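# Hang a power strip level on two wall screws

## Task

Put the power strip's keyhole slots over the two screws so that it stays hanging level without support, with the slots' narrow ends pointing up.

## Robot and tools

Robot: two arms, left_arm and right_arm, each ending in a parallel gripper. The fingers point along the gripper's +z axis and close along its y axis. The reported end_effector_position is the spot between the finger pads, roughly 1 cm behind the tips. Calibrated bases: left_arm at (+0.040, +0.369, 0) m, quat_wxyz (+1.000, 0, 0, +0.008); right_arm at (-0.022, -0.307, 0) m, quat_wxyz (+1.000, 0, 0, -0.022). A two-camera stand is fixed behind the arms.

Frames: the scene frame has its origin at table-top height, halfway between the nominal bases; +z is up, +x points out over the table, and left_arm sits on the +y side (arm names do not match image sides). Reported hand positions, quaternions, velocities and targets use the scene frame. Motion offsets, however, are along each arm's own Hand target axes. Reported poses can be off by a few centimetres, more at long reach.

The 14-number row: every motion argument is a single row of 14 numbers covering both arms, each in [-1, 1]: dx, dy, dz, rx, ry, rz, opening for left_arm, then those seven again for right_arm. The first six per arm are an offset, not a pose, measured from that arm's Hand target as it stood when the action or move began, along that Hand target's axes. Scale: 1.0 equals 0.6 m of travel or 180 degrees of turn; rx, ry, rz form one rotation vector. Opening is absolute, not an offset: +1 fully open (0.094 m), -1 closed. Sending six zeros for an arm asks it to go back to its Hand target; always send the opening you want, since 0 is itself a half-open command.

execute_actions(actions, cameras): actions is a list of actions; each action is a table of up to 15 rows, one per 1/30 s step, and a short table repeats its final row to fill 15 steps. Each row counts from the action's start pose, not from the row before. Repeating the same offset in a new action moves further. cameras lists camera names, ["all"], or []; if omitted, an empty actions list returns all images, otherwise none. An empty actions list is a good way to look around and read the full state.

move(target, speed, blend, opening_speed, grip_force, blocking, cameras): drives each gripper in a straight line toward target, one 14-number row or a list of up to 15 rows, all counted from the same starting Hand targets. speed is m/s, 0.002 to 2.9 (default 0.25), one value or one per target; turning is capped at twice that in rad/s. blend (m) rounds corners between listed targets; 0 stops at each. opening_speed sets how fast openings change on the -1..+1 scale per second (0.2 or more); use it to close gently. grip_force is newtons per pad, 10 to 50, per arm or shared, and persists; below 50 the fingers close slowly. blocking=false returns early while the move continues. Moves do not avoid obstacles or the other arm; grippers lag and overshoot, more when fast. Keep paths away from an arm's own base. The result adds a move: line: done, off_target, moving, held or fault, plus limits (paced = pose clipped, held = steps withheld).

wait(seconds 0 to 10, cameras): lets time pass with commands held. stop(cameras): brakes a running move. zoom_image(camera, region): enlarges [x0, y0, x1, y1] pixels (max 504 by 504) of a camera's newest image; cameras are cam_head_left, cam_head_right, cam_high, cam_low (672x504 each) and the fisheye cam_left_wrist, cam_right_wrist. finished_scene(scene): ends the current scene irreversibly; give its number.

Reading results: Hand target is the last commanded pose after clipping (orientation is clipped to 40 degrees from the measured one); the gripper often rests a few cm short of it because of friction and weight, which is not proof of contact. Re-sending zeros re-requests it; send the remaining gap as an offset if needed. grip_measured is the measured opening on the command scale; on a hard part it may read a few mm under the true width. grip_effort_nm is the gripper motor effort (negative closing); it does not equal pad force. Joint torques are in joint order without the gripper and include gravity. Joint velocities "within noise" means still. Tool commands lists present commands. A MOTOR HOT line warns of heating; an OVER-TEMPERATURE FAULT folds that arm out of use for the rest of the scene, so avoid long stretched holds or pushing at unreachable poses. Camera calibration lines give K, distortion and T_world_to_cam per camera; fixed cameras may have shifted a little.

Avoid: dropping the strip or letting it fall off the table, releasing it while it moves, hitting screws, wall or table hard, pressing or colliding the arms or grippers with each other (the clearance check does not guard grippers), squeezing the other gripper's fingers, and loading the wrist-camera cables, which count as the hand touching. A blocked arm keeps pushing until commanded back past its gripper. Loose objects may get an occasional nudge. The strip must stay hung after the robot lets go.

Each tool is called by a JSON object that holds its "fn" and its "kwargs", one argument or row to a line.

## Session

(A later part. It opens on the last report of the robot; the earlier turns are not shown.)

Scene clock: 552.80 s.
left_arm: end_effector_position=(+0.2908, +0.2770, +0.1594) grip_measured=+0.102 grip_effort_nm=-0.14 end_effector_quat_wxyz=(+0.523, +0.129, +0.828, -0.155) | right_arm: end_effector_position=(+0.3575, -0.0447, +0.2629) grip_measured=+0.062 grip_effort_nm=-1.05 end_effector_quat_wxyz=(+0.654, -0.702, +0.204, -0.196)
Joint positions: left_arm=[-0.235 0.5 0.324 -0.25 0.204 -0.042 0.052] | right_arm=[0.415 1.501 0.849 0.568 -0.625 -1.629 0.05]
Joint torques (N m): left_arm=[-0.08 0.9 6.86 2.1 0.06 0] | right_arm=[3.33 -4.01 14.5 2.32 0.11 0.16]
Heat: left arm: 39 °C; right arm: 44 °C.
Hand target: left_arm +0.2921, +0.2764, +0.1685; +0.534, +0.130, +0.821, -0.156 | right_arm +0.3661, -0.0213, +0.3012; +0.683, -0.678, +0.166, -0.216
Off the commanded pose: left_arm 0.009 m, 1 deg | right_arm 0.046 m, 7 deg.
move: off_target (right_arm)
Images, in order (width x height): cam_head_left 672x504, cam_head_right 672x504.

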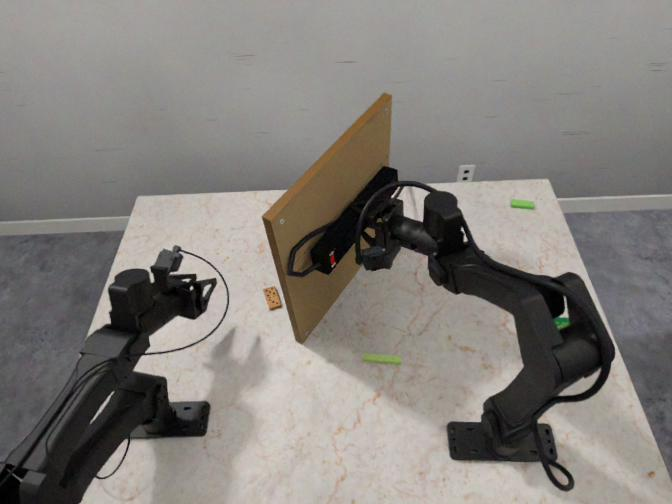

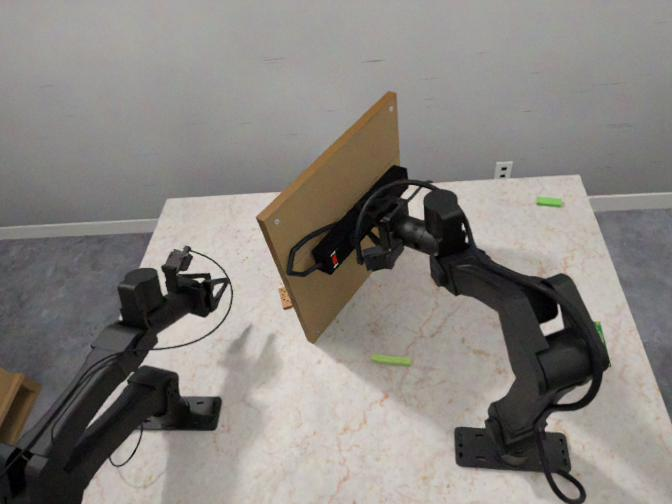

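{"fn": "move", "kwargs": {
  "target": [0,0,0,0,0,0,0.1,0,0,0.02,0,0,0,-0.5],
  "speed": 0.03,
  "cameras": ["cam_head_left","cam_head_right"]
}}

{"fn": "zoom_image", "kwargs": {
  "camera": "cam_head_left",
  "region": [280, 150, 440, 270]
}}

Scene clock: 571.83 s.
left_arm: end_effector_position=(+0.2908, +0.2770, +0.1594) grip_measured=+0.102 grip_effort_nm=-0.15 end_effector_quat_wxyz=(+0.523, +0.129, +0.828, -0.155) | right_arm: end_effector_position=(+0.3577, -0.0437, +0.2627) grip_measured=+0.062 grip_effort_nm=-1.05 end_effector_quat_wxyz=(+0.654, -0.703, +0.202, -0.193)
Joint positions: left_arm=[-0.235 0.5 0.324 -0.25 0.204 -0.042 0.052] | right_arm=[0.415 1.505 0.854 0.565 -0.63 -1.629 0.05]
Joint torques (N m): left_arm=[-0.06 0.83 6.86 2.09 0.08 -0.01] | right_arm=[4.96 -2.18 16.44 2.36 0.37 0.17]
Heat: left arm: 39 °C; right arm: 47 °C.
Hand target: left_arm +0.2921, +0.2764, +0.1685; +0.534, +0.130, +0.821, -0.156 | right_arm +0.3723, -0.0111, +0.3015; +0.683, -0.678, +0.166, -0.216
Off the commanded pose: left_arm 0.009 m, 1 deg | right_arm 0.053 m, 7 deg.
move: off_target (right_arm)
Images, in order (width x height): cam_head_left 672x504, cam_head_right 672x504.

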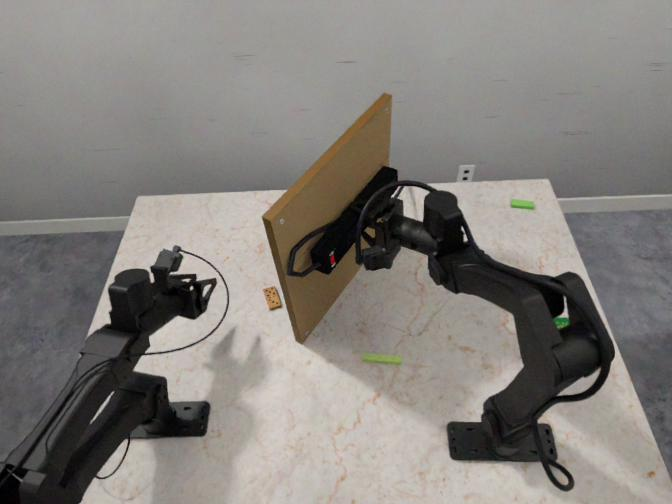

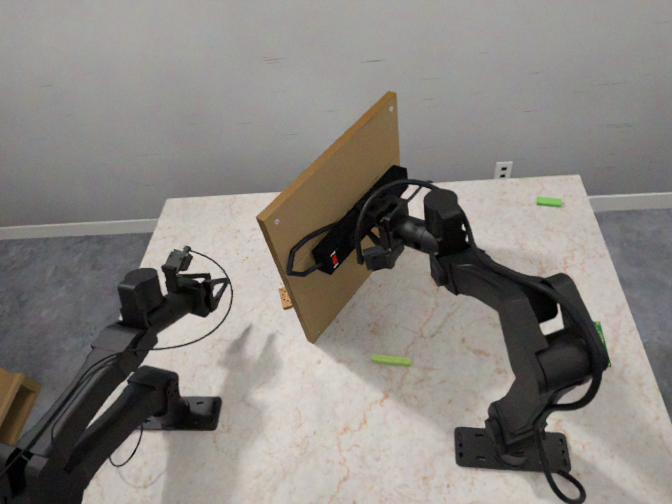

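Scaled by 3.150 from the camera's 672x504 image, which has a finer 960x720 frame.

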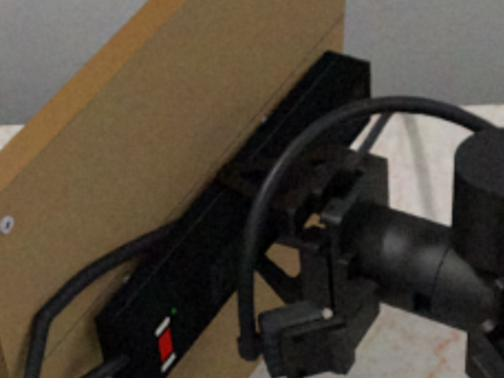

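{"fn": "move", "kwargs": {
  "target": [
    [0,0,0,0,0,0,0.1,0,0,-0.05,0,0,0.004,-0.5],
    [0,0,0,0,0,0,0.1,0,-0.035,-0.045,0,0,0.004,-0.5],
    [0,0,0,0,0,0,0.1,0,-0.035,-0.01,0,0,0.004,-0.5]
  ],
  "speed": 0.05,
  "cameras": ["cam_head_left","cam_head_right"]
}}

{"fn": "zoom_image", "kwargs": {
  "camera": "cam_head_left",
  "region": [280, 150, 440, 270]
}}

{"fn": "zoom_image", "kwargs": {
  "camera": "cam_head_right",
  "region": [280, 150, 440, 270]
}}

Scene clock: 586.57 s.
left_arm: end_effector_position=(+0.2908, +0.2770, +0.1594) grip_measured=+0.102 grip_effort_nm=-0.14 end_effector_quat_wxyz=(+0.523, +0.129, +0.828, -0.155) | right_arm: end_effector_position=(+0.3576, -0.0452, +0.2652) grip_measured=+0.061 grip_effort_nm=-1.05 end_effector_quat_wxyz=(-0.642, +0.714, -0.214, +0.178)
Joint positions: left_arm=[-0.235 0.5 0.324 -0.25 0.204 -0.042 0.052] | right_arm=[0.409 1.487 0.897 0.45 -0.64 -1.635 0.05]
Joint torques (N m): left_arm=[-0.02 0.84 6.91 2.09 0.06 -0.01] | right_arm=[4.59 -5.11 15.61 2.63 0.33 0.37]
Heat: left arm: 39 °C; right arm: 49 °C.
Hand target: left_arm +0.2921, +0.2764, +0.1685; +0.534, +0.130, +0.821, -0.156 | right_arm +0.3678, -0.0160, +0.3223; -0.684, +0.676, -0.170, +0.212
Off the commanded pose: left_arm 0.009 m, 1 deg | right_arm 0.065 m, 9 deg.
move: off_target (right_arm)
Images, in order (width x height): cam_head_left 672x504, cam_head_right 672x504.

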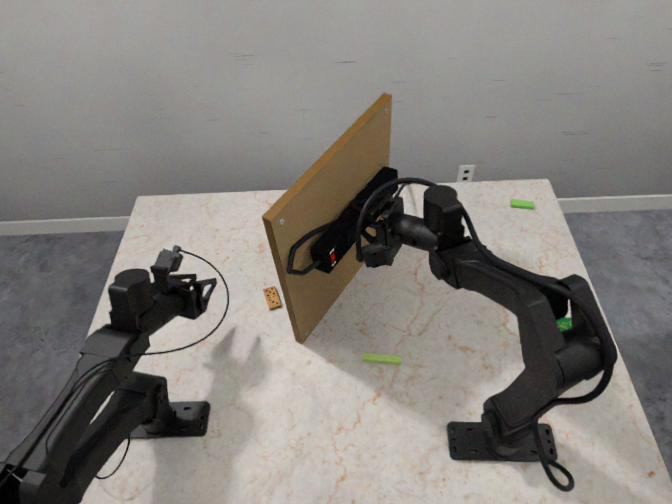

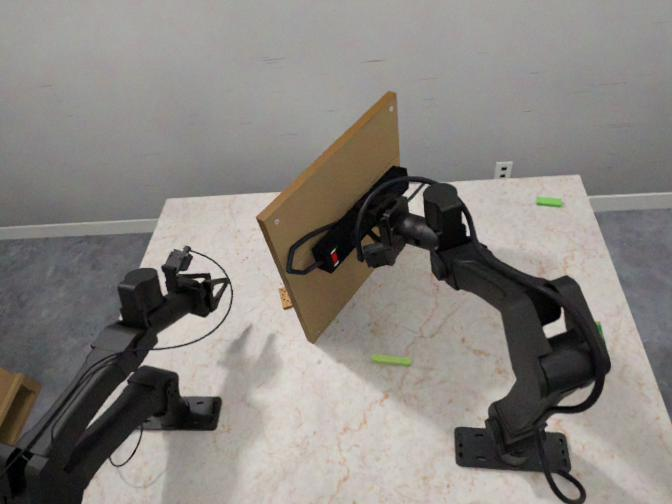

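Scaled by 3.150 from the camera's 672x504 image, which has a finer 960x720 frame.

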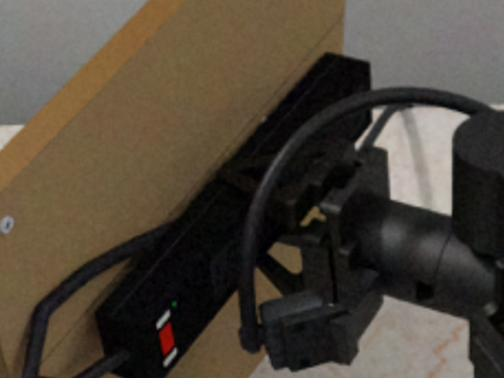

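Scaled by 3.150 from the camera's 672x504 image, which has a finer 960x720 frame.

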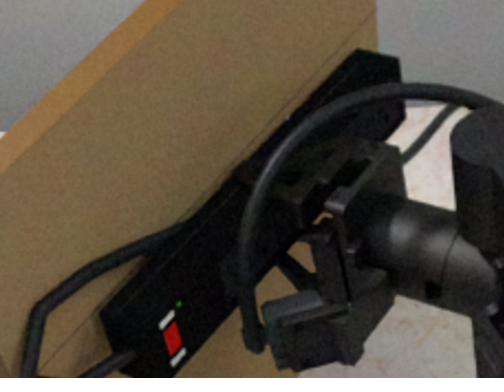

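{"fn": "move", "kwargs": {
  "target": [0,0,0,0,0,0,0.1,0,0,-0.045,0,0,0.004,-0.5],
  "speed": 0.05,
  "cameras": ["cam_head_left"]
}}

{"fn": "zoom_image", "kwargs": {
  "camera": "cam_head_left",
  "region": [280, 150, 440, 270]
}}

Scene clock: 598.40 s.
left_arm: end_effector_position=(+0.2908, +0.2770, +0.1594) grip_measured=+0.102 grip_effort_nm=-0.15 end_effector_quat_wxyz=(+0.523, +0.129, +0.828, -0.155) | right_arm: end_effector_position=(+0.3566, -0.0459, +0.2660) grip_measured=+0.061 grip_effort_nm=-1.05 end_effector_quat_wxyz=(-0.642, +0.715, -0.215, +0.177)
Joint positions: left_arm=[-0.235 0.5 0.324 -0.25 0.204 -0.042 0.052] | right_arm=[0.408 1.482 0.897 0.442 -0.642 -1.633 0.05]
Joint torques (N m): left_arm=[-0.08 0.92 6.9 2.09 0.07 0] | right_arm=[1.14 -9.59 10.92 2.58 -0.18 0.45]
Heat: left arm: 39 °C; right arm: 46 °C.
Hand target: left_arm +0.2921, +0.2764, +0.1685; +0.534, +0.130, +0.821, -0.156 | right_arm +0.3537, -0.0389, +0.3216; -0.686, +0.675, -0.175, +0.207
Off the commanded pose: left_arm 0.009 m, 1 deg | right_arm 0.056 m, 9 deg.
move: off_target (right_arm)
Images, in order (width x height): cam_head_left 672x504.

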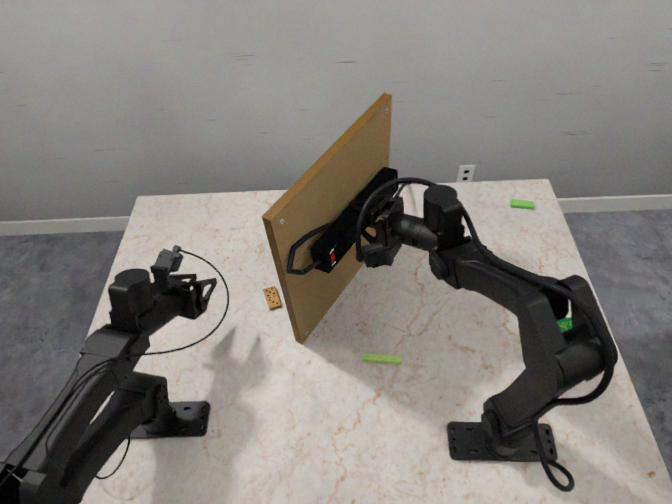

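Scaled by 3.150 from the camera's 672x504 image, which has a finer 960x720 frame.

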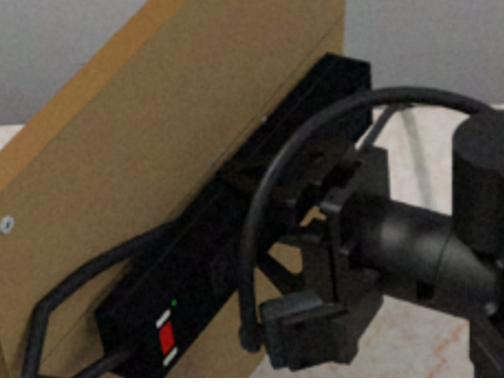

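{"fn": "move", "kwargs": {
  "target": [0,0,0,0,0,0,0.1,0,-0.015,-0.03,-0.01,0,-0.018,-0.5],
  "speed": 0.05,
  "cameras": ["cam_head_left"]
}}

{"fn": "zoom_image", "kwargs": {
  "camera": "cam_head_left",
  "region": [280, 150, 440, 270]
}}

Scene clock: 609.37 s.
left_arm: end_effector_position=(+0.2908, +0.2770, +0.1594) grip_measured=+0.102 grip_effort_nm=-0.14 end_effector_quat_wxyz=(+0.523, +0.129, +0.828, -0.155) | right_arm: end_effector_position=(+0.3519, -0.0566, +0.2742) grip_measured=+0.061 grip_effort_nm=-1.05 end_effector_quat_wxyz=(-0.632, +0.721, -0.208, +0.195)
Joint positions: left_arm=[-0.235 0.5 0.324 -0.25 0.204 -0.042 0.052] | right_arm=[0.39 1.427 0.897 0.372 -0.638 -1.683 0.05]
Joint torques (N m): left_arm=[-0.06 0.88 6.87 2.08 0.08 -0.01] | right_arm=[-0.06 -10.39 11.89 2.12 -0.56 0.08]
Heat: left arm: 39 °C; right arm: 45 °C.
Hand target: left_arm +0.2921, +0.2764, +0.1685; +0.534, +0.130, +0.821, -0.156 | right_arm +0.3439, -0.0543, +0.3302; -0.669, +0.691, -0.159, +0.224
Off the commanded pose: left_arm 0.009 m, 1 deg | right_arm 0.057 m, 9 deg.
move: off_target (right_arm)
Images, in order (width x height): cam_head_left 672x504.

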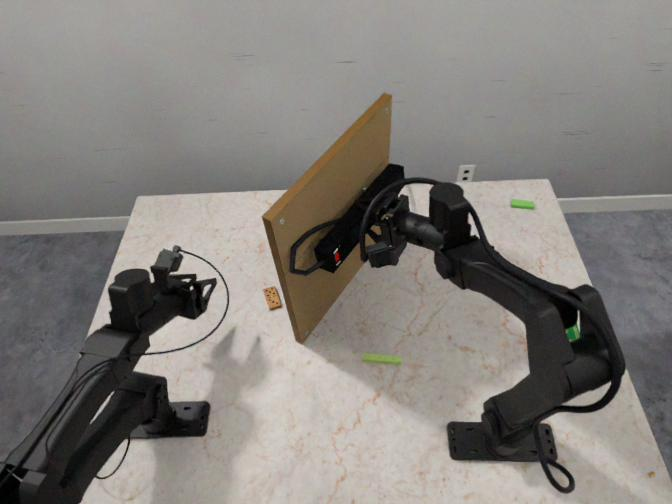

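Scaled by 3.150 from the camera's 672x504 image, which has a finer 960x720 frame.

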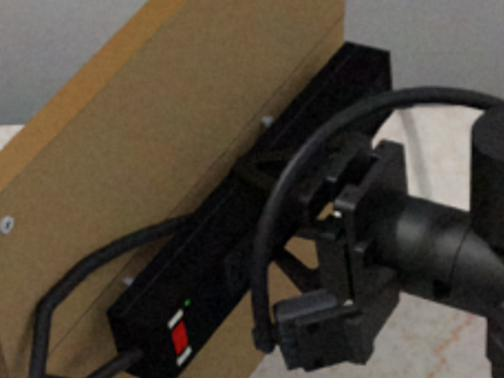

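{"fn": "move", "kwargs": {
  "target": [0,0,0,0,0,0,0.1,0,-0.02,-0.005,0,0,0,-0.5],
  "speed": 0.05,
  "cameras": ["cam_head_left","cam_head_right"]
}}

{"fn": "zoom_image", "kwargs": {
  "camera": "cam_head_left",
  "region": [280, 150, 440, 270]
}}

{"fn": "zoom_image", "kwargs": {
  "camera": "cam_head_right",
  "region": [280, 150, 440, 270]
}}

Scene clock: 645.77 s.
left_arm: end_effector_position=(+0.2908, +0.2770, +0.1594) grip_measured=+0.102 grip_effort_nm=-0.14 end_effector_quat_wxyz=(+0.523, +0.129, +0.828, -0.155) | right_arm: end_effector_position=(+0.3501, -0.0587, +0.2845) grip_measured=+0.061 grip_effort_nm=-1.05 end_effector_quat_wxyz=(-0.630, +0.722, -0.209, +0.196)
Joint positions: left_arm=[-0.235 0.5 0.324 -0.25 0.204 -0.042 0.052] | right_arm=[0.386 1.405 0.925 0.318 -0.64 -1.688 0.05]
Joint torques (N m): left_arm=[-0.09 0.85 6.83 2.1 0.06 -0.01] | right_arm=[-0.21 -10.19 12.22 2.15 -0.59 0.11]
Heat: left arm: 39 °C; right arm: 46 °C.
Hand target: left_arm +0.2921, +0.2764, +0.1685; +0.534, +0.130, +0.821, -0.156 | right_arm +0.3413, -0.0562, +0.3421; -0.669, +0.691, -0.159, +0.224
Off the commanded pose: left_arm 0.009 m, 1 deg | right_arm 0.058 m, 9 deg.
move: off_target (right_arm)
Images, in order (width x height): cam_head_left 672x504, cam_head_right 672x504.

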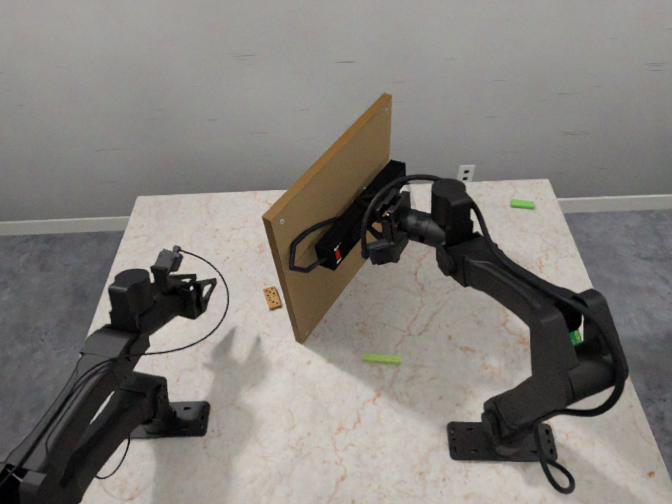

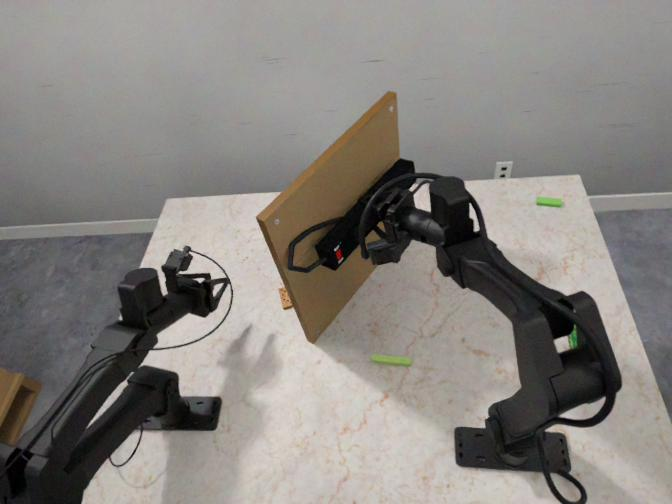

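Scaled by 3.150 from the camera's 672x504 image, which has a finer 960x720 frame.

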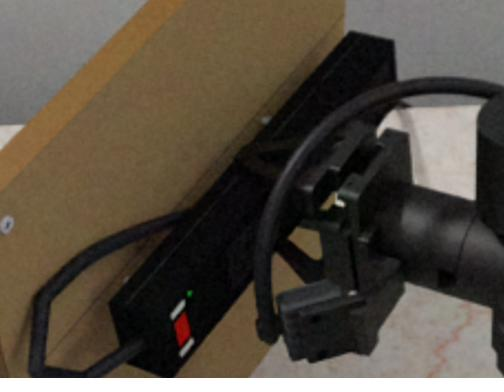

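Scaled by 3.150 from the camera's 672x504 image, which has a finer 960x720 frame.

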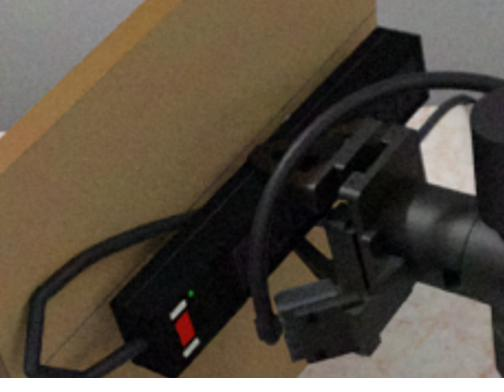

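{"fn": "move", "kwargs": {
  "target": [0,0,0,0,0,0,0.1,-0.008,-0.006,0.045,0,0,0,-0.5],
  "speed": 0.03,
  "cameras": ["cam_head_left","cam_head_right"]
}}

{"fn": "zoom_image", "kwargs": {
  "camera": "cam_head_left",
  "region": [280, 150, 440, 270]
}}

Scene clock: 660.90 s.
left_arm: end_effector_position=(+0.2908, +0.2770, +0.1594) grip_measured=+0.102 grip_effort_nm=-0.15 end_effector_quat_wxyz=(+0.523, +0.129, +0.828, -0.155) | right_arm: end_effector_position=(+0.3512, -0.0424, +0.3093) grip_measured=+0.061 grip_effort_nm=-1.05 end_effector_quat_wxyz=(-0.641, +0.713, -0.190, +0.210)
Joint positions: left_arm=[-0.235 0.5 0.324 -0.25 0.204 -0.042 0.052] | right_arm=[0.432 1.418 0.994 0.315 -0.603 -1.689 0.05]
Joint torques (N m): left_arm=[-0.06 0.87 6.82 2.1 0.07 -0.02] | right_arm=[1.51 -5.52 12.57 2.17 -0.23 0.17]
Heat: left arm: 39 °C; right arm: 44 °C.
Hand target: left_arm +0.2921, +0.2764, +0.1685; +0.534, +0.130, +0.821, -0.156 | right_arm +0.3511, -0.0306, +0.3452; -0.669, +0.691, -0.159, +0.224
Off the commanded pose: left_arm 0.009 m, 1 deg | right_arm 0.038 m, 6 deg.
move: off_target (right_arm)
Images, in order (width x height): cam_head_left 672x504, cam_head_right 672x504.

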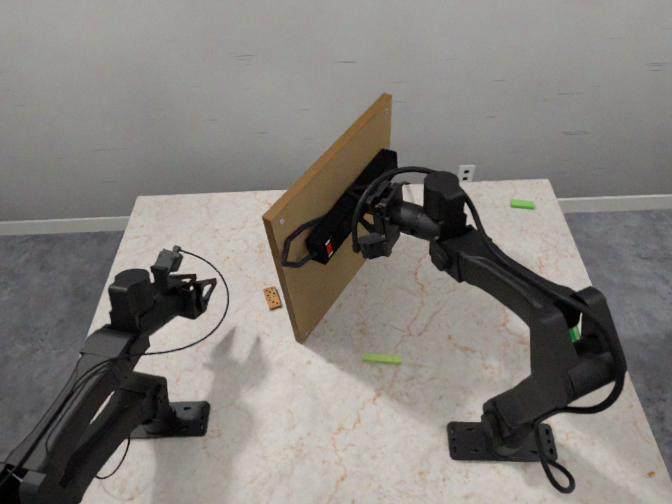

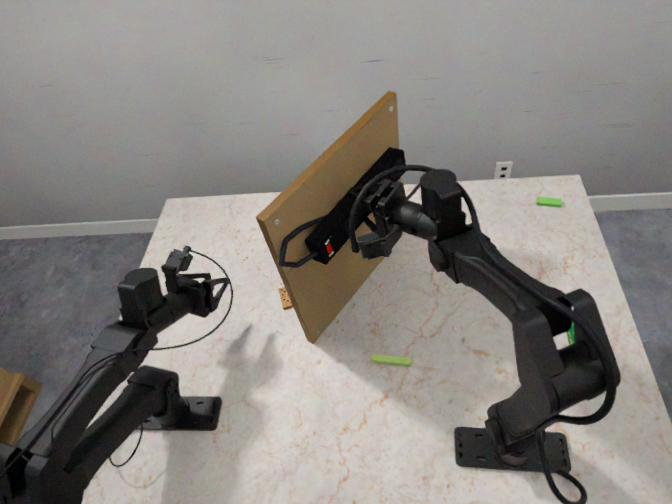

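Scaled by 3.150 from the camera's 672x504 image, which has a finer 960x720 frame.

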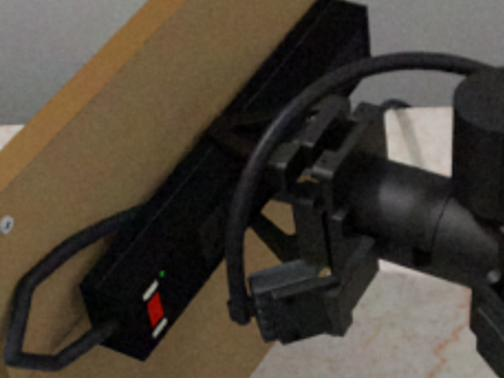

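{"fn": "move", "kwargs": {
  "target": [0,0,0,0,0,0,0.1,0,0.035,-0.02,0,0,0,-0.5],
  "speed": 0.03,
  "cameras": ["cam_head_left","cam_head_right"]
}}

{"fn": "zoom_image", "kwargs": {
  "camera": "cam_head_left",
  "region": [280, 150, 440, 270]
}}

Scene clock: 669.97 s.
left_arm: end_effector_position=(+0.2908, +0.2770, +0.1594) grip_measured=+0.102 grip_effort_nm=-0.14 end_effector_quat_wxyz=(+0.523, +0.129, +0.828, -0.155) | right_arm: end_effector_position=(+0.3506, -0.0453, +0.2997) grip_measured=+0.061 grip_effort_nm=-1.05 end_effector_quat_wxyz=(-0.641, +0.713, -0.191, +0.211)
Joint positions: left_arm=[-0.235 0.5 0.324 -0.25 0.204 -0.042 0.052] | right_arm=[0.425 1.418 0.953 0.358 -0.607 -1.689 0.05]
Joint torques (N m): left_arm=[-0.02 0.87 6.9 2.09 0.07 -0.01] | right_arm=[-0.03 -6.46 8.28 2.48 -0.47 0.11]
Heat: left arm: 39 °C; right arm: 44 °C.
Hand target: left_arm +0.2921, +0.2764, +0.1685; +0.534, +0.130, +0.821, -0.156 | right_arm +0.3465, -0.0420, +0.3241; -0.669, +0.691, -0.159, +0.224
Off the commanded pose: left_arm 0.009 m, 1 deg | right_arm 0.025 m, 6 deg.
move: off_target (right_arm)
Images, in order (width x height): cam_head_left 672x504, cam_head_right 672x504.

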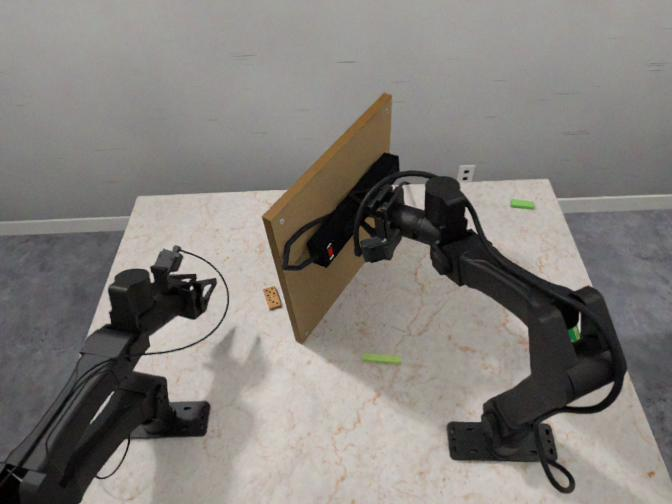

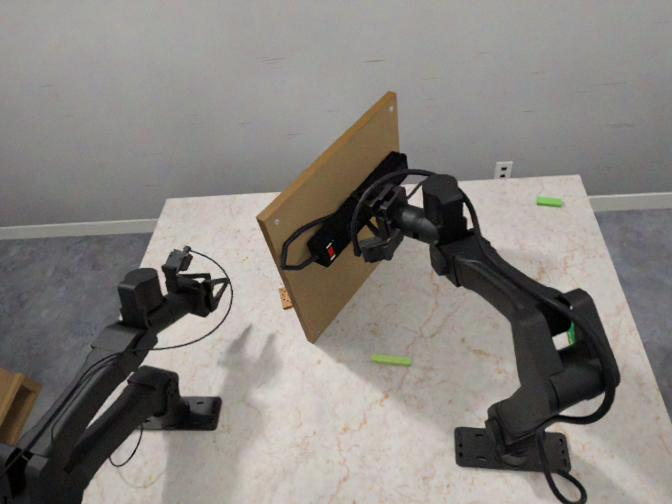

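Scaled by 3.150 from the camera's 672x504 image, which has a finer 960x720 frame.

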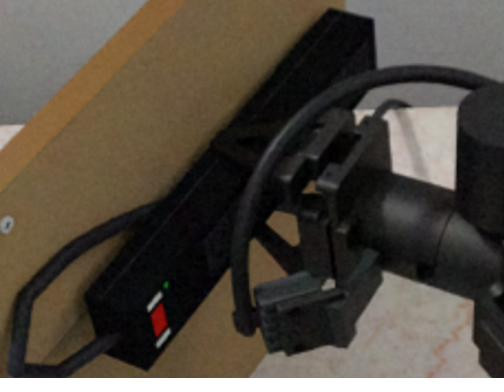

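{"fn": "move", "kwargs": {
  "target": [0,0,0,0,0,0,0.1,0,0.025,0,0,0,0,-0.5],
  "speed": 0.03
}}

Scene clock: 692.50 s.
left_arm: end_effector_position=(+0.2908, +0.2770, +0.1594) grip_measured=+0.102 grip_effort_nm=-0.15 end_effector_quat_wxyz=(+0.523, +0.129, +0.828, -0.155) | right_arm: end_effector_position=(+0.3499, -0.0462, +0.2898) grip_measured=+0.061 grip_effort_nm=-1.05 end_effector_quat_wxyz=(-0.644, +0.710, -0.187, +0.214)
Joint positions: left_arm=[-0.235 0.5 0.324 -0.25 0.204 -0.042 0.052] | right_arm=[0.422 1.427 0.909 0.423 -0.612 -1.689 0.05]
Joint torques (N m): left_arm=[-0.1 0.9 6.89 2.1 0.07 -0.03] | right_arm=[-0.13 -5.67 7.98 2.47 -0.48 0.12]
Heat: left arm: 39 °C; right arm: 45 °C.
Hand target: left_arm +0.2921, +0.2764, +0.1685; +0.534, +0.130, +0.821, -0.156 | right_arm +0.3477, -0.0428, +0.3093; -0.669, +0.691, -0.159, +0.224
Off the commanded pose: left_arm 0.009 m, 1 deg | right_arm 0.020 m, 5 deg.
move: off_target (right_arm)

{"fn": "move", "kwargs": {
  "target": [0,0,0,0,0,0,0.1,0,0.006,0.025,0,0,0,-0.5],
  "speed": 0.03,
  "cameras": ["cam_head_left","cam_head_right"]
}}

{"fn": "zoom_image", "kwargs": {
  "camera": "cam_head_left",
  "region": [280, 150, 440, 270]
}}

{"fn": "zoom_image", "kwargs": {
  "camera": "cam_head_right",
  "region": [280, 150, 440, 270]
}}

Scene clock: 704.40 s.
left_arm: end_effector_position=(+0.2908, +0.2770, +0.1594) grip_measured=+0.102 grip_effort_nm=-0.15 end_effector_quat_wxyz=(+0.523, +0.129, +0.828, -0.155) | right_arm: end_effector_position=(+0.3546, -0.0433, +0.2831) grip_measured=+0.061 grip_effort_nm=-1.05 end_effector_quat_wxyz=(-0.645, +0.710, -0.185, +0.212)
Joint positions: left_arm=[-0.235 0.5 0.324 -0.25 0.204 -0.042 0.052] | right_arm=[0.422 1.46 0.909 0.455 -0.619 -1.689 0.05]
Joint torques (N m): left_arm=[-0.06 0.84 6.79 2.1 0.06 -0.01] | right_arm=[1.92 -4.6 10.33 2.41 -0.11 0.17]
Heat: left arm: 39 °C; right arm: 47 °C.
Hand target: left_arm +0.2921, +0.2764, +0.1685; +0.534, +0.130, +0.821, -0.156 | right_arm +0.3559, -0.0302, +0.3055; -0.669, +0.691, -0.159, +0.224
Off the commanded pose: left_arm 0.009 m, 1 deg | right_arm 0.026 m, 5 deg.
move: off_target (right_arm)
Images, in order (width x height): cam_head_left 672x504, cam_head_right 672x504.

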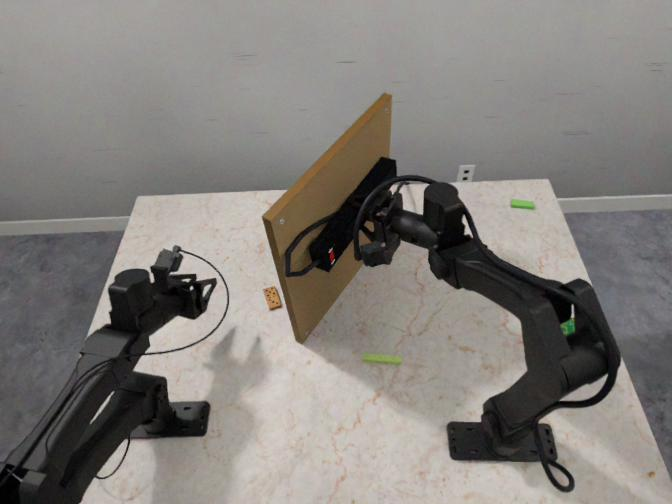

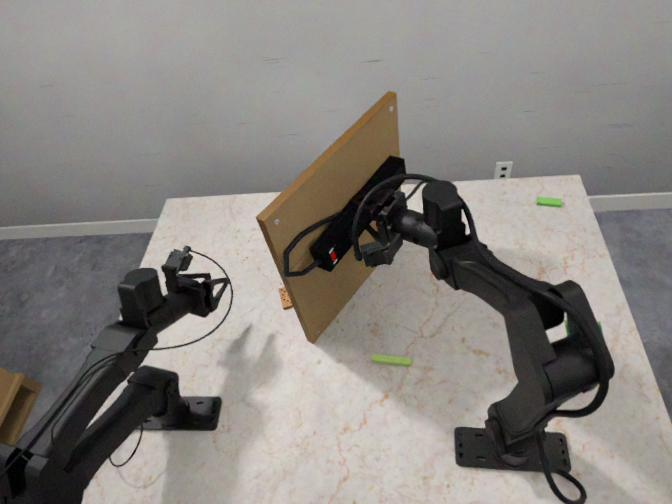

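Scaled by 3.150 from the camera's 672x504 image, which has a finer 960x720 frame.

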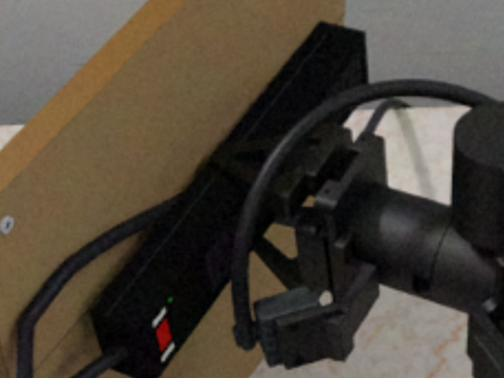

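Scaled by 3.150 from the camera's 672x504 image, which has a finer 960x720 frame.

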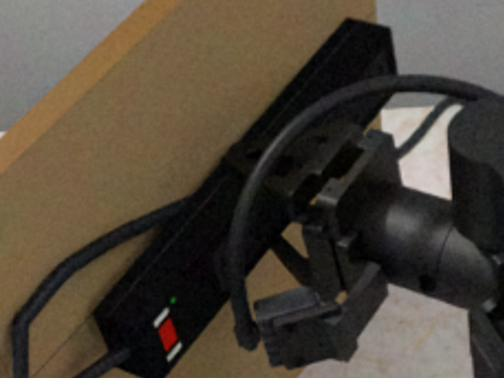

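{"fn": "move", "kwargs": {
  "target": [
    [0,0,0,0,0,0,0.1,0,-0.01,-0.014,0,0,0.022,-0.5],
    [0,0,0,0,0,0,0.1,0,-0.008,0.008,0,0,0.022,-0.5]
  ],
  "speed": 0.03,
  "cameras": ["cam_head_left","cam_head_right"]
}}

{"fn": "zoom_image", "kwargs": {
  "camera": "cam_head_left",
  "region": [280, 150, 440, 270]
}}

Scene clock: 712.17 s.
left_arm: end_effector_position=(+0.2908, +0.2770, +0.1594) grip_measured=+0.102 grip_effort_nm=-0.14 end_effector_quat_wxyz=(+0.523, +0.129, +0.828, -0.155) | right_arm: end_effector_position=(+0.3542, -0.0431, +0.2816) grip_measured=+0.061 grip_effort_nm=-1.05 end_effector_quat_wxyz=(-0.650, +0.706, -0.205, +0.190)
Joint positions: left_arm=[-0.235 0.5 0.324 -0.25 0.204 -0.042 0.052] | right_arm=[0.421 1.461 0.909 0.451 -0.624 -1.633 0.05]
Joint torques (N m): left_arm=[-0.01 0.84 6.89 2.08 0.06 -0.01] | right_arm=[2.86 -4.55 12.05 2.27 0.07 0.36]
Heat: left arm: 39 °C; right arm: 47 °C.
Hand target: left_arm +0.2921, +0.2764, +0.1685; +0.534, +0.130, +0.821, -0.156 | right_arm +0.3580, -0.0257, +0.3103; -0.676, +0.685, -0.182, +0.201
Off the commanded pose: left_arm 0.009 m, 1 deg | right_arm 0.034 m, 5 deg.
move: off_target (right_arm)
Images, in order (width x height): cam_head_left 672x504, cam_head_right 672x504.

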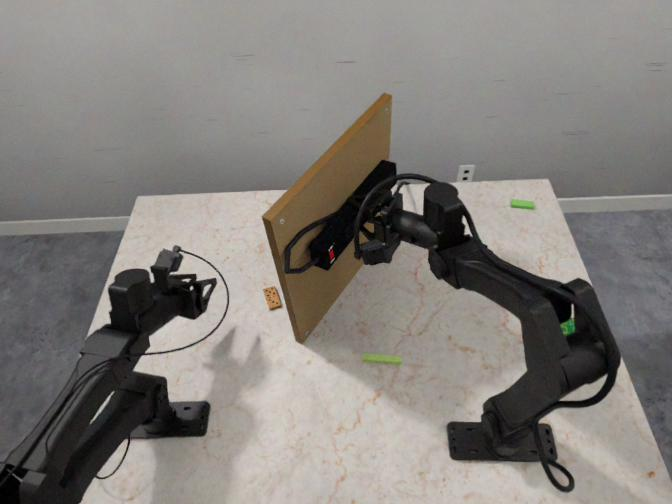

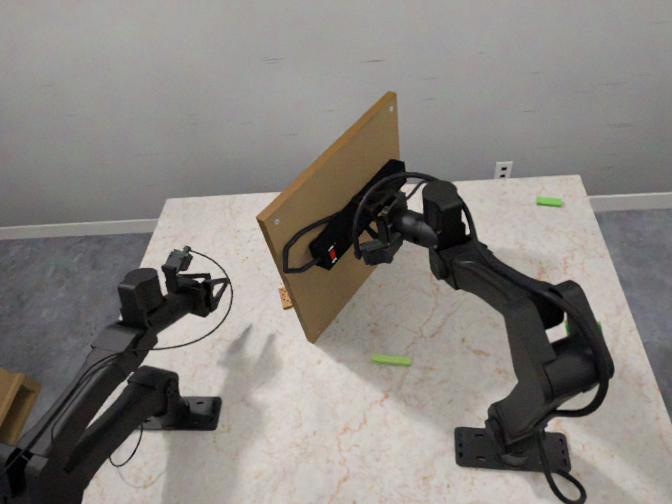

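Scaled by 3.150 from the camera's 672x504 image, which has a finer 960x720 frame.

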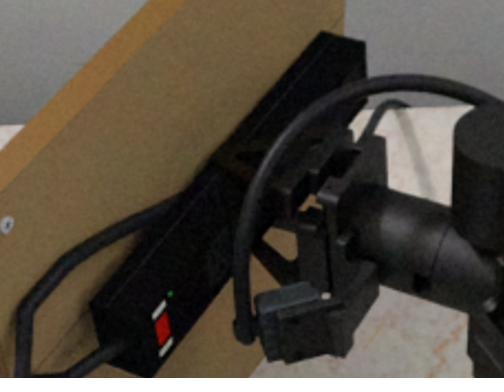

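{"fn": "move", "kwargs": {
  "target": [0,0,0,0,0,0,0.1,0,-0.006,0.025,0,0,0,-0.5],
  "speed": 0.03
}}

{"fn": "move", "kwargs": {
  "target": [0,0,0,0,0,0,0.1,0,-0.006,0.012,0,0,0,-0.5],
  "speed": 0.03,
  "cameras": ["cam_head_left","cam_head_right"]
}}

{"fn": "zoom_image", "kwargs": {
  "camera": "cam_head_left",
  "region": [280, 150, 440, 270]
}}

Scene clock: 723.00 s.
left_arm: end_effector_position=(+0.2908, +0.2770, +0.1594) grip_measured=+0.102 grip_effort_nm=-0.15 end_effector_quat_wxyz=(+0.523, +0.129, +0.828, -0.155) | right_arm: end_effector_position=(+0.3549, -0.0422, +0.2821) grip_measured=+0.061 grip_effort_nm=-1.05 end_effector_quat_wxyz=(-0.649, +0.708, -0.207, +0.187)
Joint positions: left_arm=[-0.235 0.5 0.324 -0.25 0.204 -0.042 0.052] | right_arm=[0.422 1.464 0.92 0.436 -0.626 -1.631 0.05]
Joint torques (N m): left_arm=[-0.05 0.83 6.87 2.11 0.07 -0.02] | right_arm=[4.62 -2.3 14.8 2.37 0.38 0.34]
Heat: left arm: 39 °C; right arm: 47 °C.
Hand target: left_arm +0.2921, +0.2764, +0.1685; +0.534, +0.130, +0.821, -0.156 | right_arm +0.3657, -0.0130, +0.3138; -0.676, +0.685, -0.183, +0.201
Off the commanded pose: left_arm 0.009 m, 1 deg | right_arm 0.045 m, 5 deg.
move: off_target (right_arm)

Scene clock: 723.83 s.
left_arm: end_effector_position=(+0.2908, +0.2770, +0.1594) grip_measured=+0.102 grip_effort_nm=-0.14 end_effector_quat_wxyz=(+0.523, +0.129, +0.828, -0.155) | right_arm: end_effector_position=(+0.3551, -0.0417, +0.2824) grip_measured=+0.061 grip_effort_nm=-1.05 end_effector_quat_wxyz=(-0.646, +0.711, -0.209, +0.183)
Joint positions: left_arm=[-0.235 0.5 0.324 -0.25 0.204 -0.042 0.052] | right_arm=[0.422 1.464 0.933 0.409 -0.629 -1.633 0.05]
Joint torques (N m): left_arm=[0.01 0.79 6.91 2.11 0.08 -0.01] | right_arm=[5.67 -1.44 15.75 2.48 0.53 0.37]
Heat: left arm: 39 °C; right arm: 47 °C.
Hand target: left_arm +0.2921, +0.2764, +0.1685; +0.534, +0.130, +0.821, -0.156 | right_arm +0.3695, -0.0068, +0.3174; -0.676, +0.685, -0.183, +0.201
Off the commanded pose: left_arm 0.009 m, 1 deg | right_arm 0.052 m, 6 deg.
move: off_target (right_arm)
Images, in order (width x height): cam_head_left 672x504, cam_head_right 672x504.

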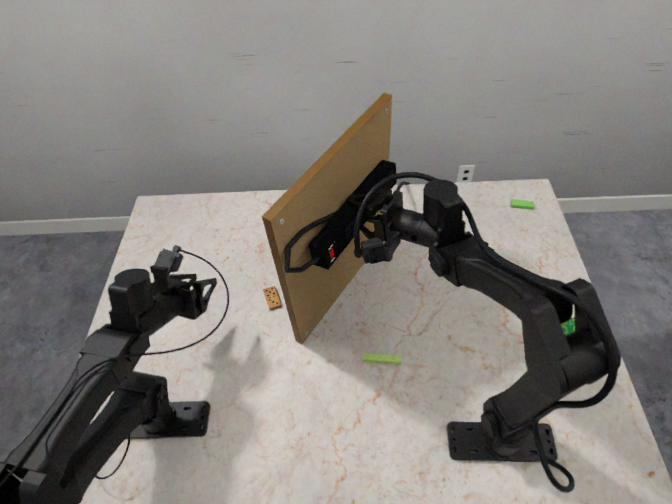

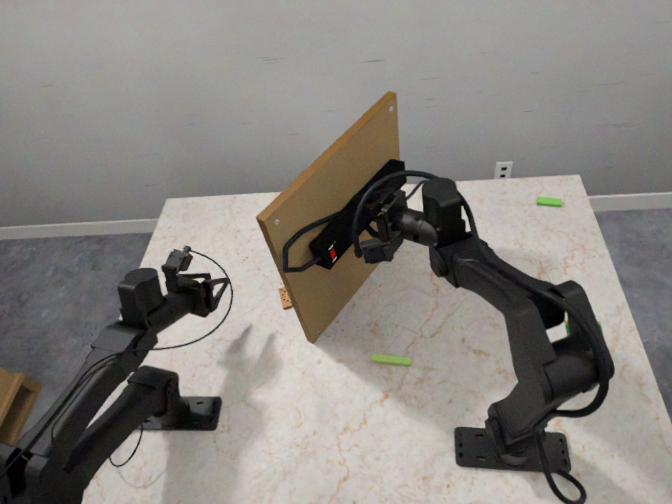

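Scaled by 3.150 from the camera's 672x504 image, which has a finer 960x720 frame.

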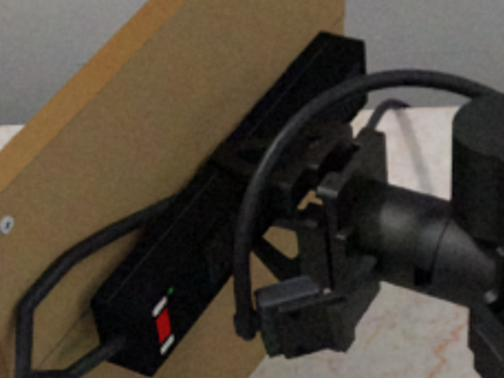

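{"fn": "move", "kwargs": {
  "target": [
    [0,0,0,0,0,0,0.1,0,0,-0.012,0,0,0.02,-0.5],
    [0,0,0,0,0,0,0.1,0,0,-0.012,0,0,-0.025,-0.5]
  ],
  "speed": 0.03,
  "cameras": ["cam_head_left","cam_head_right"]
}}

{"fn": "zoom_image", "kwargs": {
  "camera": "cam_head_left",
  "region": [280, 150, 440, 270]
}}

Scene clock: 749.10 s.
left_arm: end_effector_position=(+0.2908, +0.2770, +0.1594) grip_measured=+0.102 grip_effort_nm=-0.15 end_effector_quat_wxyz=(+0.523, +0.129, +0.828, -0.155) | right_arm: end_effector_position=(+0.3547, -0.0419, +0.2820) grip_measured=+0.060 grip_effort_nm=-1.05 end_effector_quat_wxyz=(-0.644, +0.714, -0.202, +0.187)
Joint positions: left_arm=[-0.235 0.5 0.324 -0.25 0.204 -0.042 0.052] | right_arm=[0.421 1.463 0.933 0.404 -0.63 -1.652 0.05]
Joint torques (N m): left_arm=[-0.03 0.87 6.89 2.11 0.07 -0.02] | right_arm=[4.81 -2.7 14.43 2.49 0.49 -0.19]
Heat: left arm: 39 °C; right arm: 52 °C.
Hand target: left_arm +0.2921, +0.2764, +0.1685; +0.534, +0.130, +0.821, -0.156 | right_arm +0.3656, -0.0129, +0.3174; -0.668, +0.692, -0.156, +0.227
Off the commanded pose: left_arm 0.009 m, 1 deg | right_arm 0.047 m, 8 deg.
move: off_target (right_arm)
Images, in order (width x height): cam_head_left 672x504, cam_head_right 672x504.

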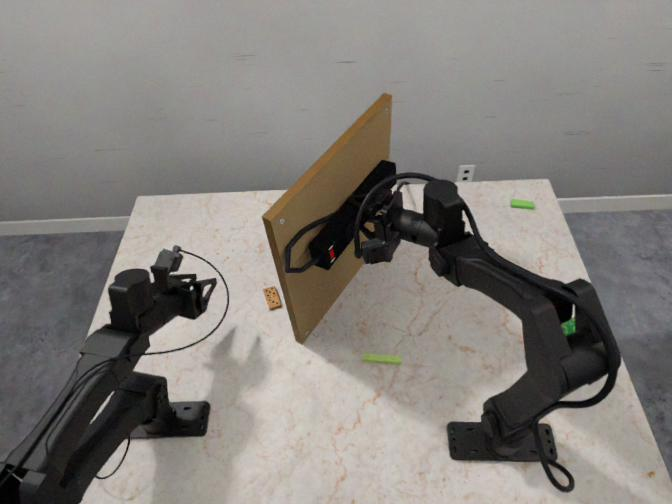

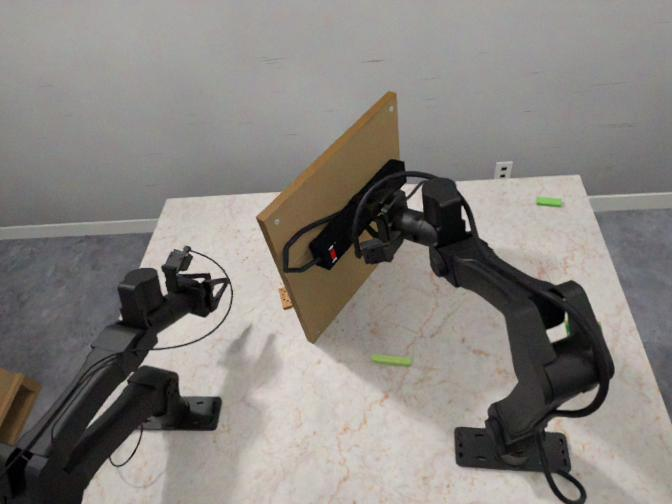

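Scaled by 3.150 from the camera's 672x504 image, which has a finer 960x720 frame.

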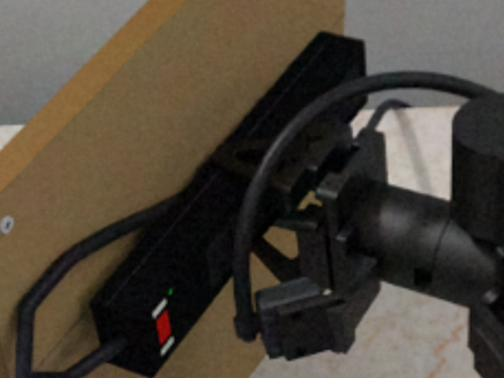

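{"fn": "move", "kwargs": {
  "target": [
    [0,0,0,0,0,0,0.1,0,-0.003,-0.035,0.035,0,0.01,-0.5]
  ],
  "speed": 0.03
}}

Scene clock: 760.50 s.
left_arm: end_effector_position=(+0.2908, +0.2770, +0.1594) grip_measured=+0.102 grip_effort_nm=-0.14 end_effector_quat_wxyz=(+0.523, +0.129, +0.828, -0.155) | right_arm: end_effector_position=(+0.3545, -0.0431, +0.2852) grip_measured=+0.060 grip_effort_nm=-1.05 end_effector_quat_wxyz=(+0.671, -0.686, +0.197, -0.200)
Joint positions: left_arm=[-0.235 0.5 0.324 -0.25 0.204 -0.042 0.052] | right_arm=[0.421 1.477 0.867 0.585 -0.625 -1.595 0.05]
Joint torques (N m): left_arm=[-0.03 0.9 6.8 2.08 0.06 -0.01] | right_arm=[1.69 -4.85 9.77 2.97 -0.12 0.2]
Heat: left arm: 39 °C; right arm: 51 °C.
Hand target: left_arm +0.2921, +0.2764, +0.1685; +0.534, +0.130, +0.821, -0.156 | right_arm +0.3546, -0.0307, +0.3193; +0.708, -0.651, +0.154, -0.225
Off the commanded pose: left_arm 0.009 m, 1 deg | right_arm 0.036 m, 8 deg.
move: off_target (right_arm)

{"fn": "move", "kwargs": {
  "target": [
    [0,0,0,0,0,0,0.1,0,0.005,0.018,0.002,0,0,-0.5]
  ],
  "speed": 0.03,
  "cameras": ["cam_head_left","cam_head_right"]
}}

{"fn": "zoom_image", "kwargs": {
  "camera": "cam_head_left",
  "region": [280, 150, 440, 270]
}}

Scene clock: 767.10 s.
left_arm: end_effector_position=(+0.2908, +0.2770, +0.1594) grip_measured=+0.102 grip_effort_nm=-0.15 end_effector_quat_wxyz=(+0.523, +0.129, +0.828, -0.155) | right_arm: end_effector_position=(+0.3550, -0.0425, +0.2851) grip_measured=+0.060 grip_effort_nm=-1.05 end_effector_quat_wxyz=(+0.674, -0.684, +0.196, -0.199)
Joint positions: left_arm=[-0.235 0.5 0.324 -0.25 0.204 -0.042 0.052] | right_arm=[0.421 1.483 0.865 0.601 -0.627 -1.589 0.05]
Joint torques (N m): left_arm=[-0.05 0.88 6.84 2.09 0.08 -0.01] | right_arm=[3.32 -2.66 11.47 3.05 0.16 0.22]
Heat: left arm: 39 °C; right arm: 50 °C.
Hand target: left_arm +0.2921, +0.2764, +0.1685; +0.534, +0.130, +0.821, -0.156 | right_arm +0.3604, -0.0213, +0.3175; +0.710, -0.649, +0.153, -0.225
Off the commanded pose: left_arm 0.009 m, 1 deg | right_arm 0.039 m, 8 deg.
move: off_target (right_arm)
Images, in order (width x height): cam_head_left 672x504, cam_head_right 672x504.

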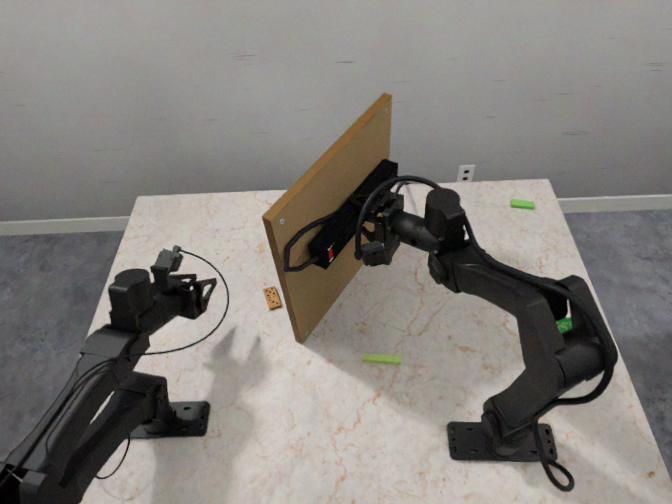

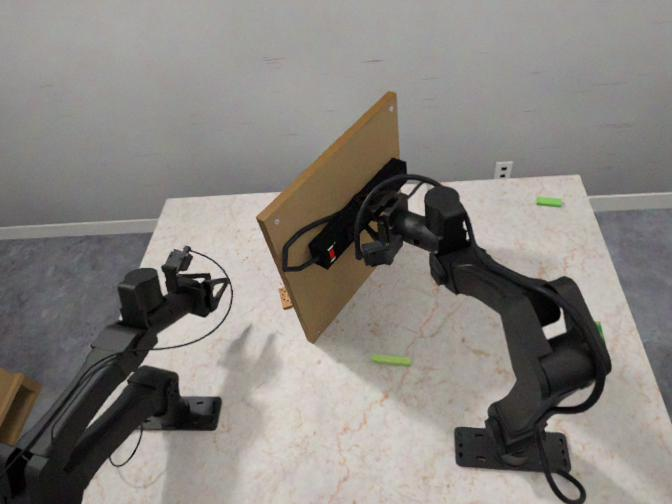

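Scaled by 3.150 from the camera's 672x504 image, which has a finer 960x720 frame.

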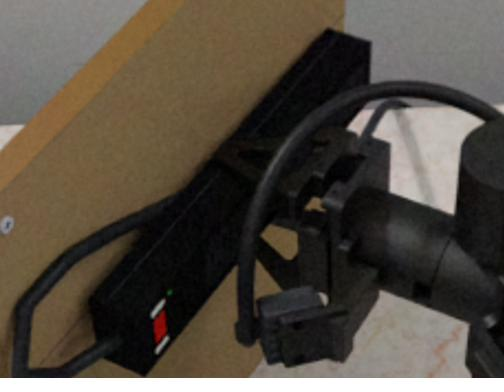

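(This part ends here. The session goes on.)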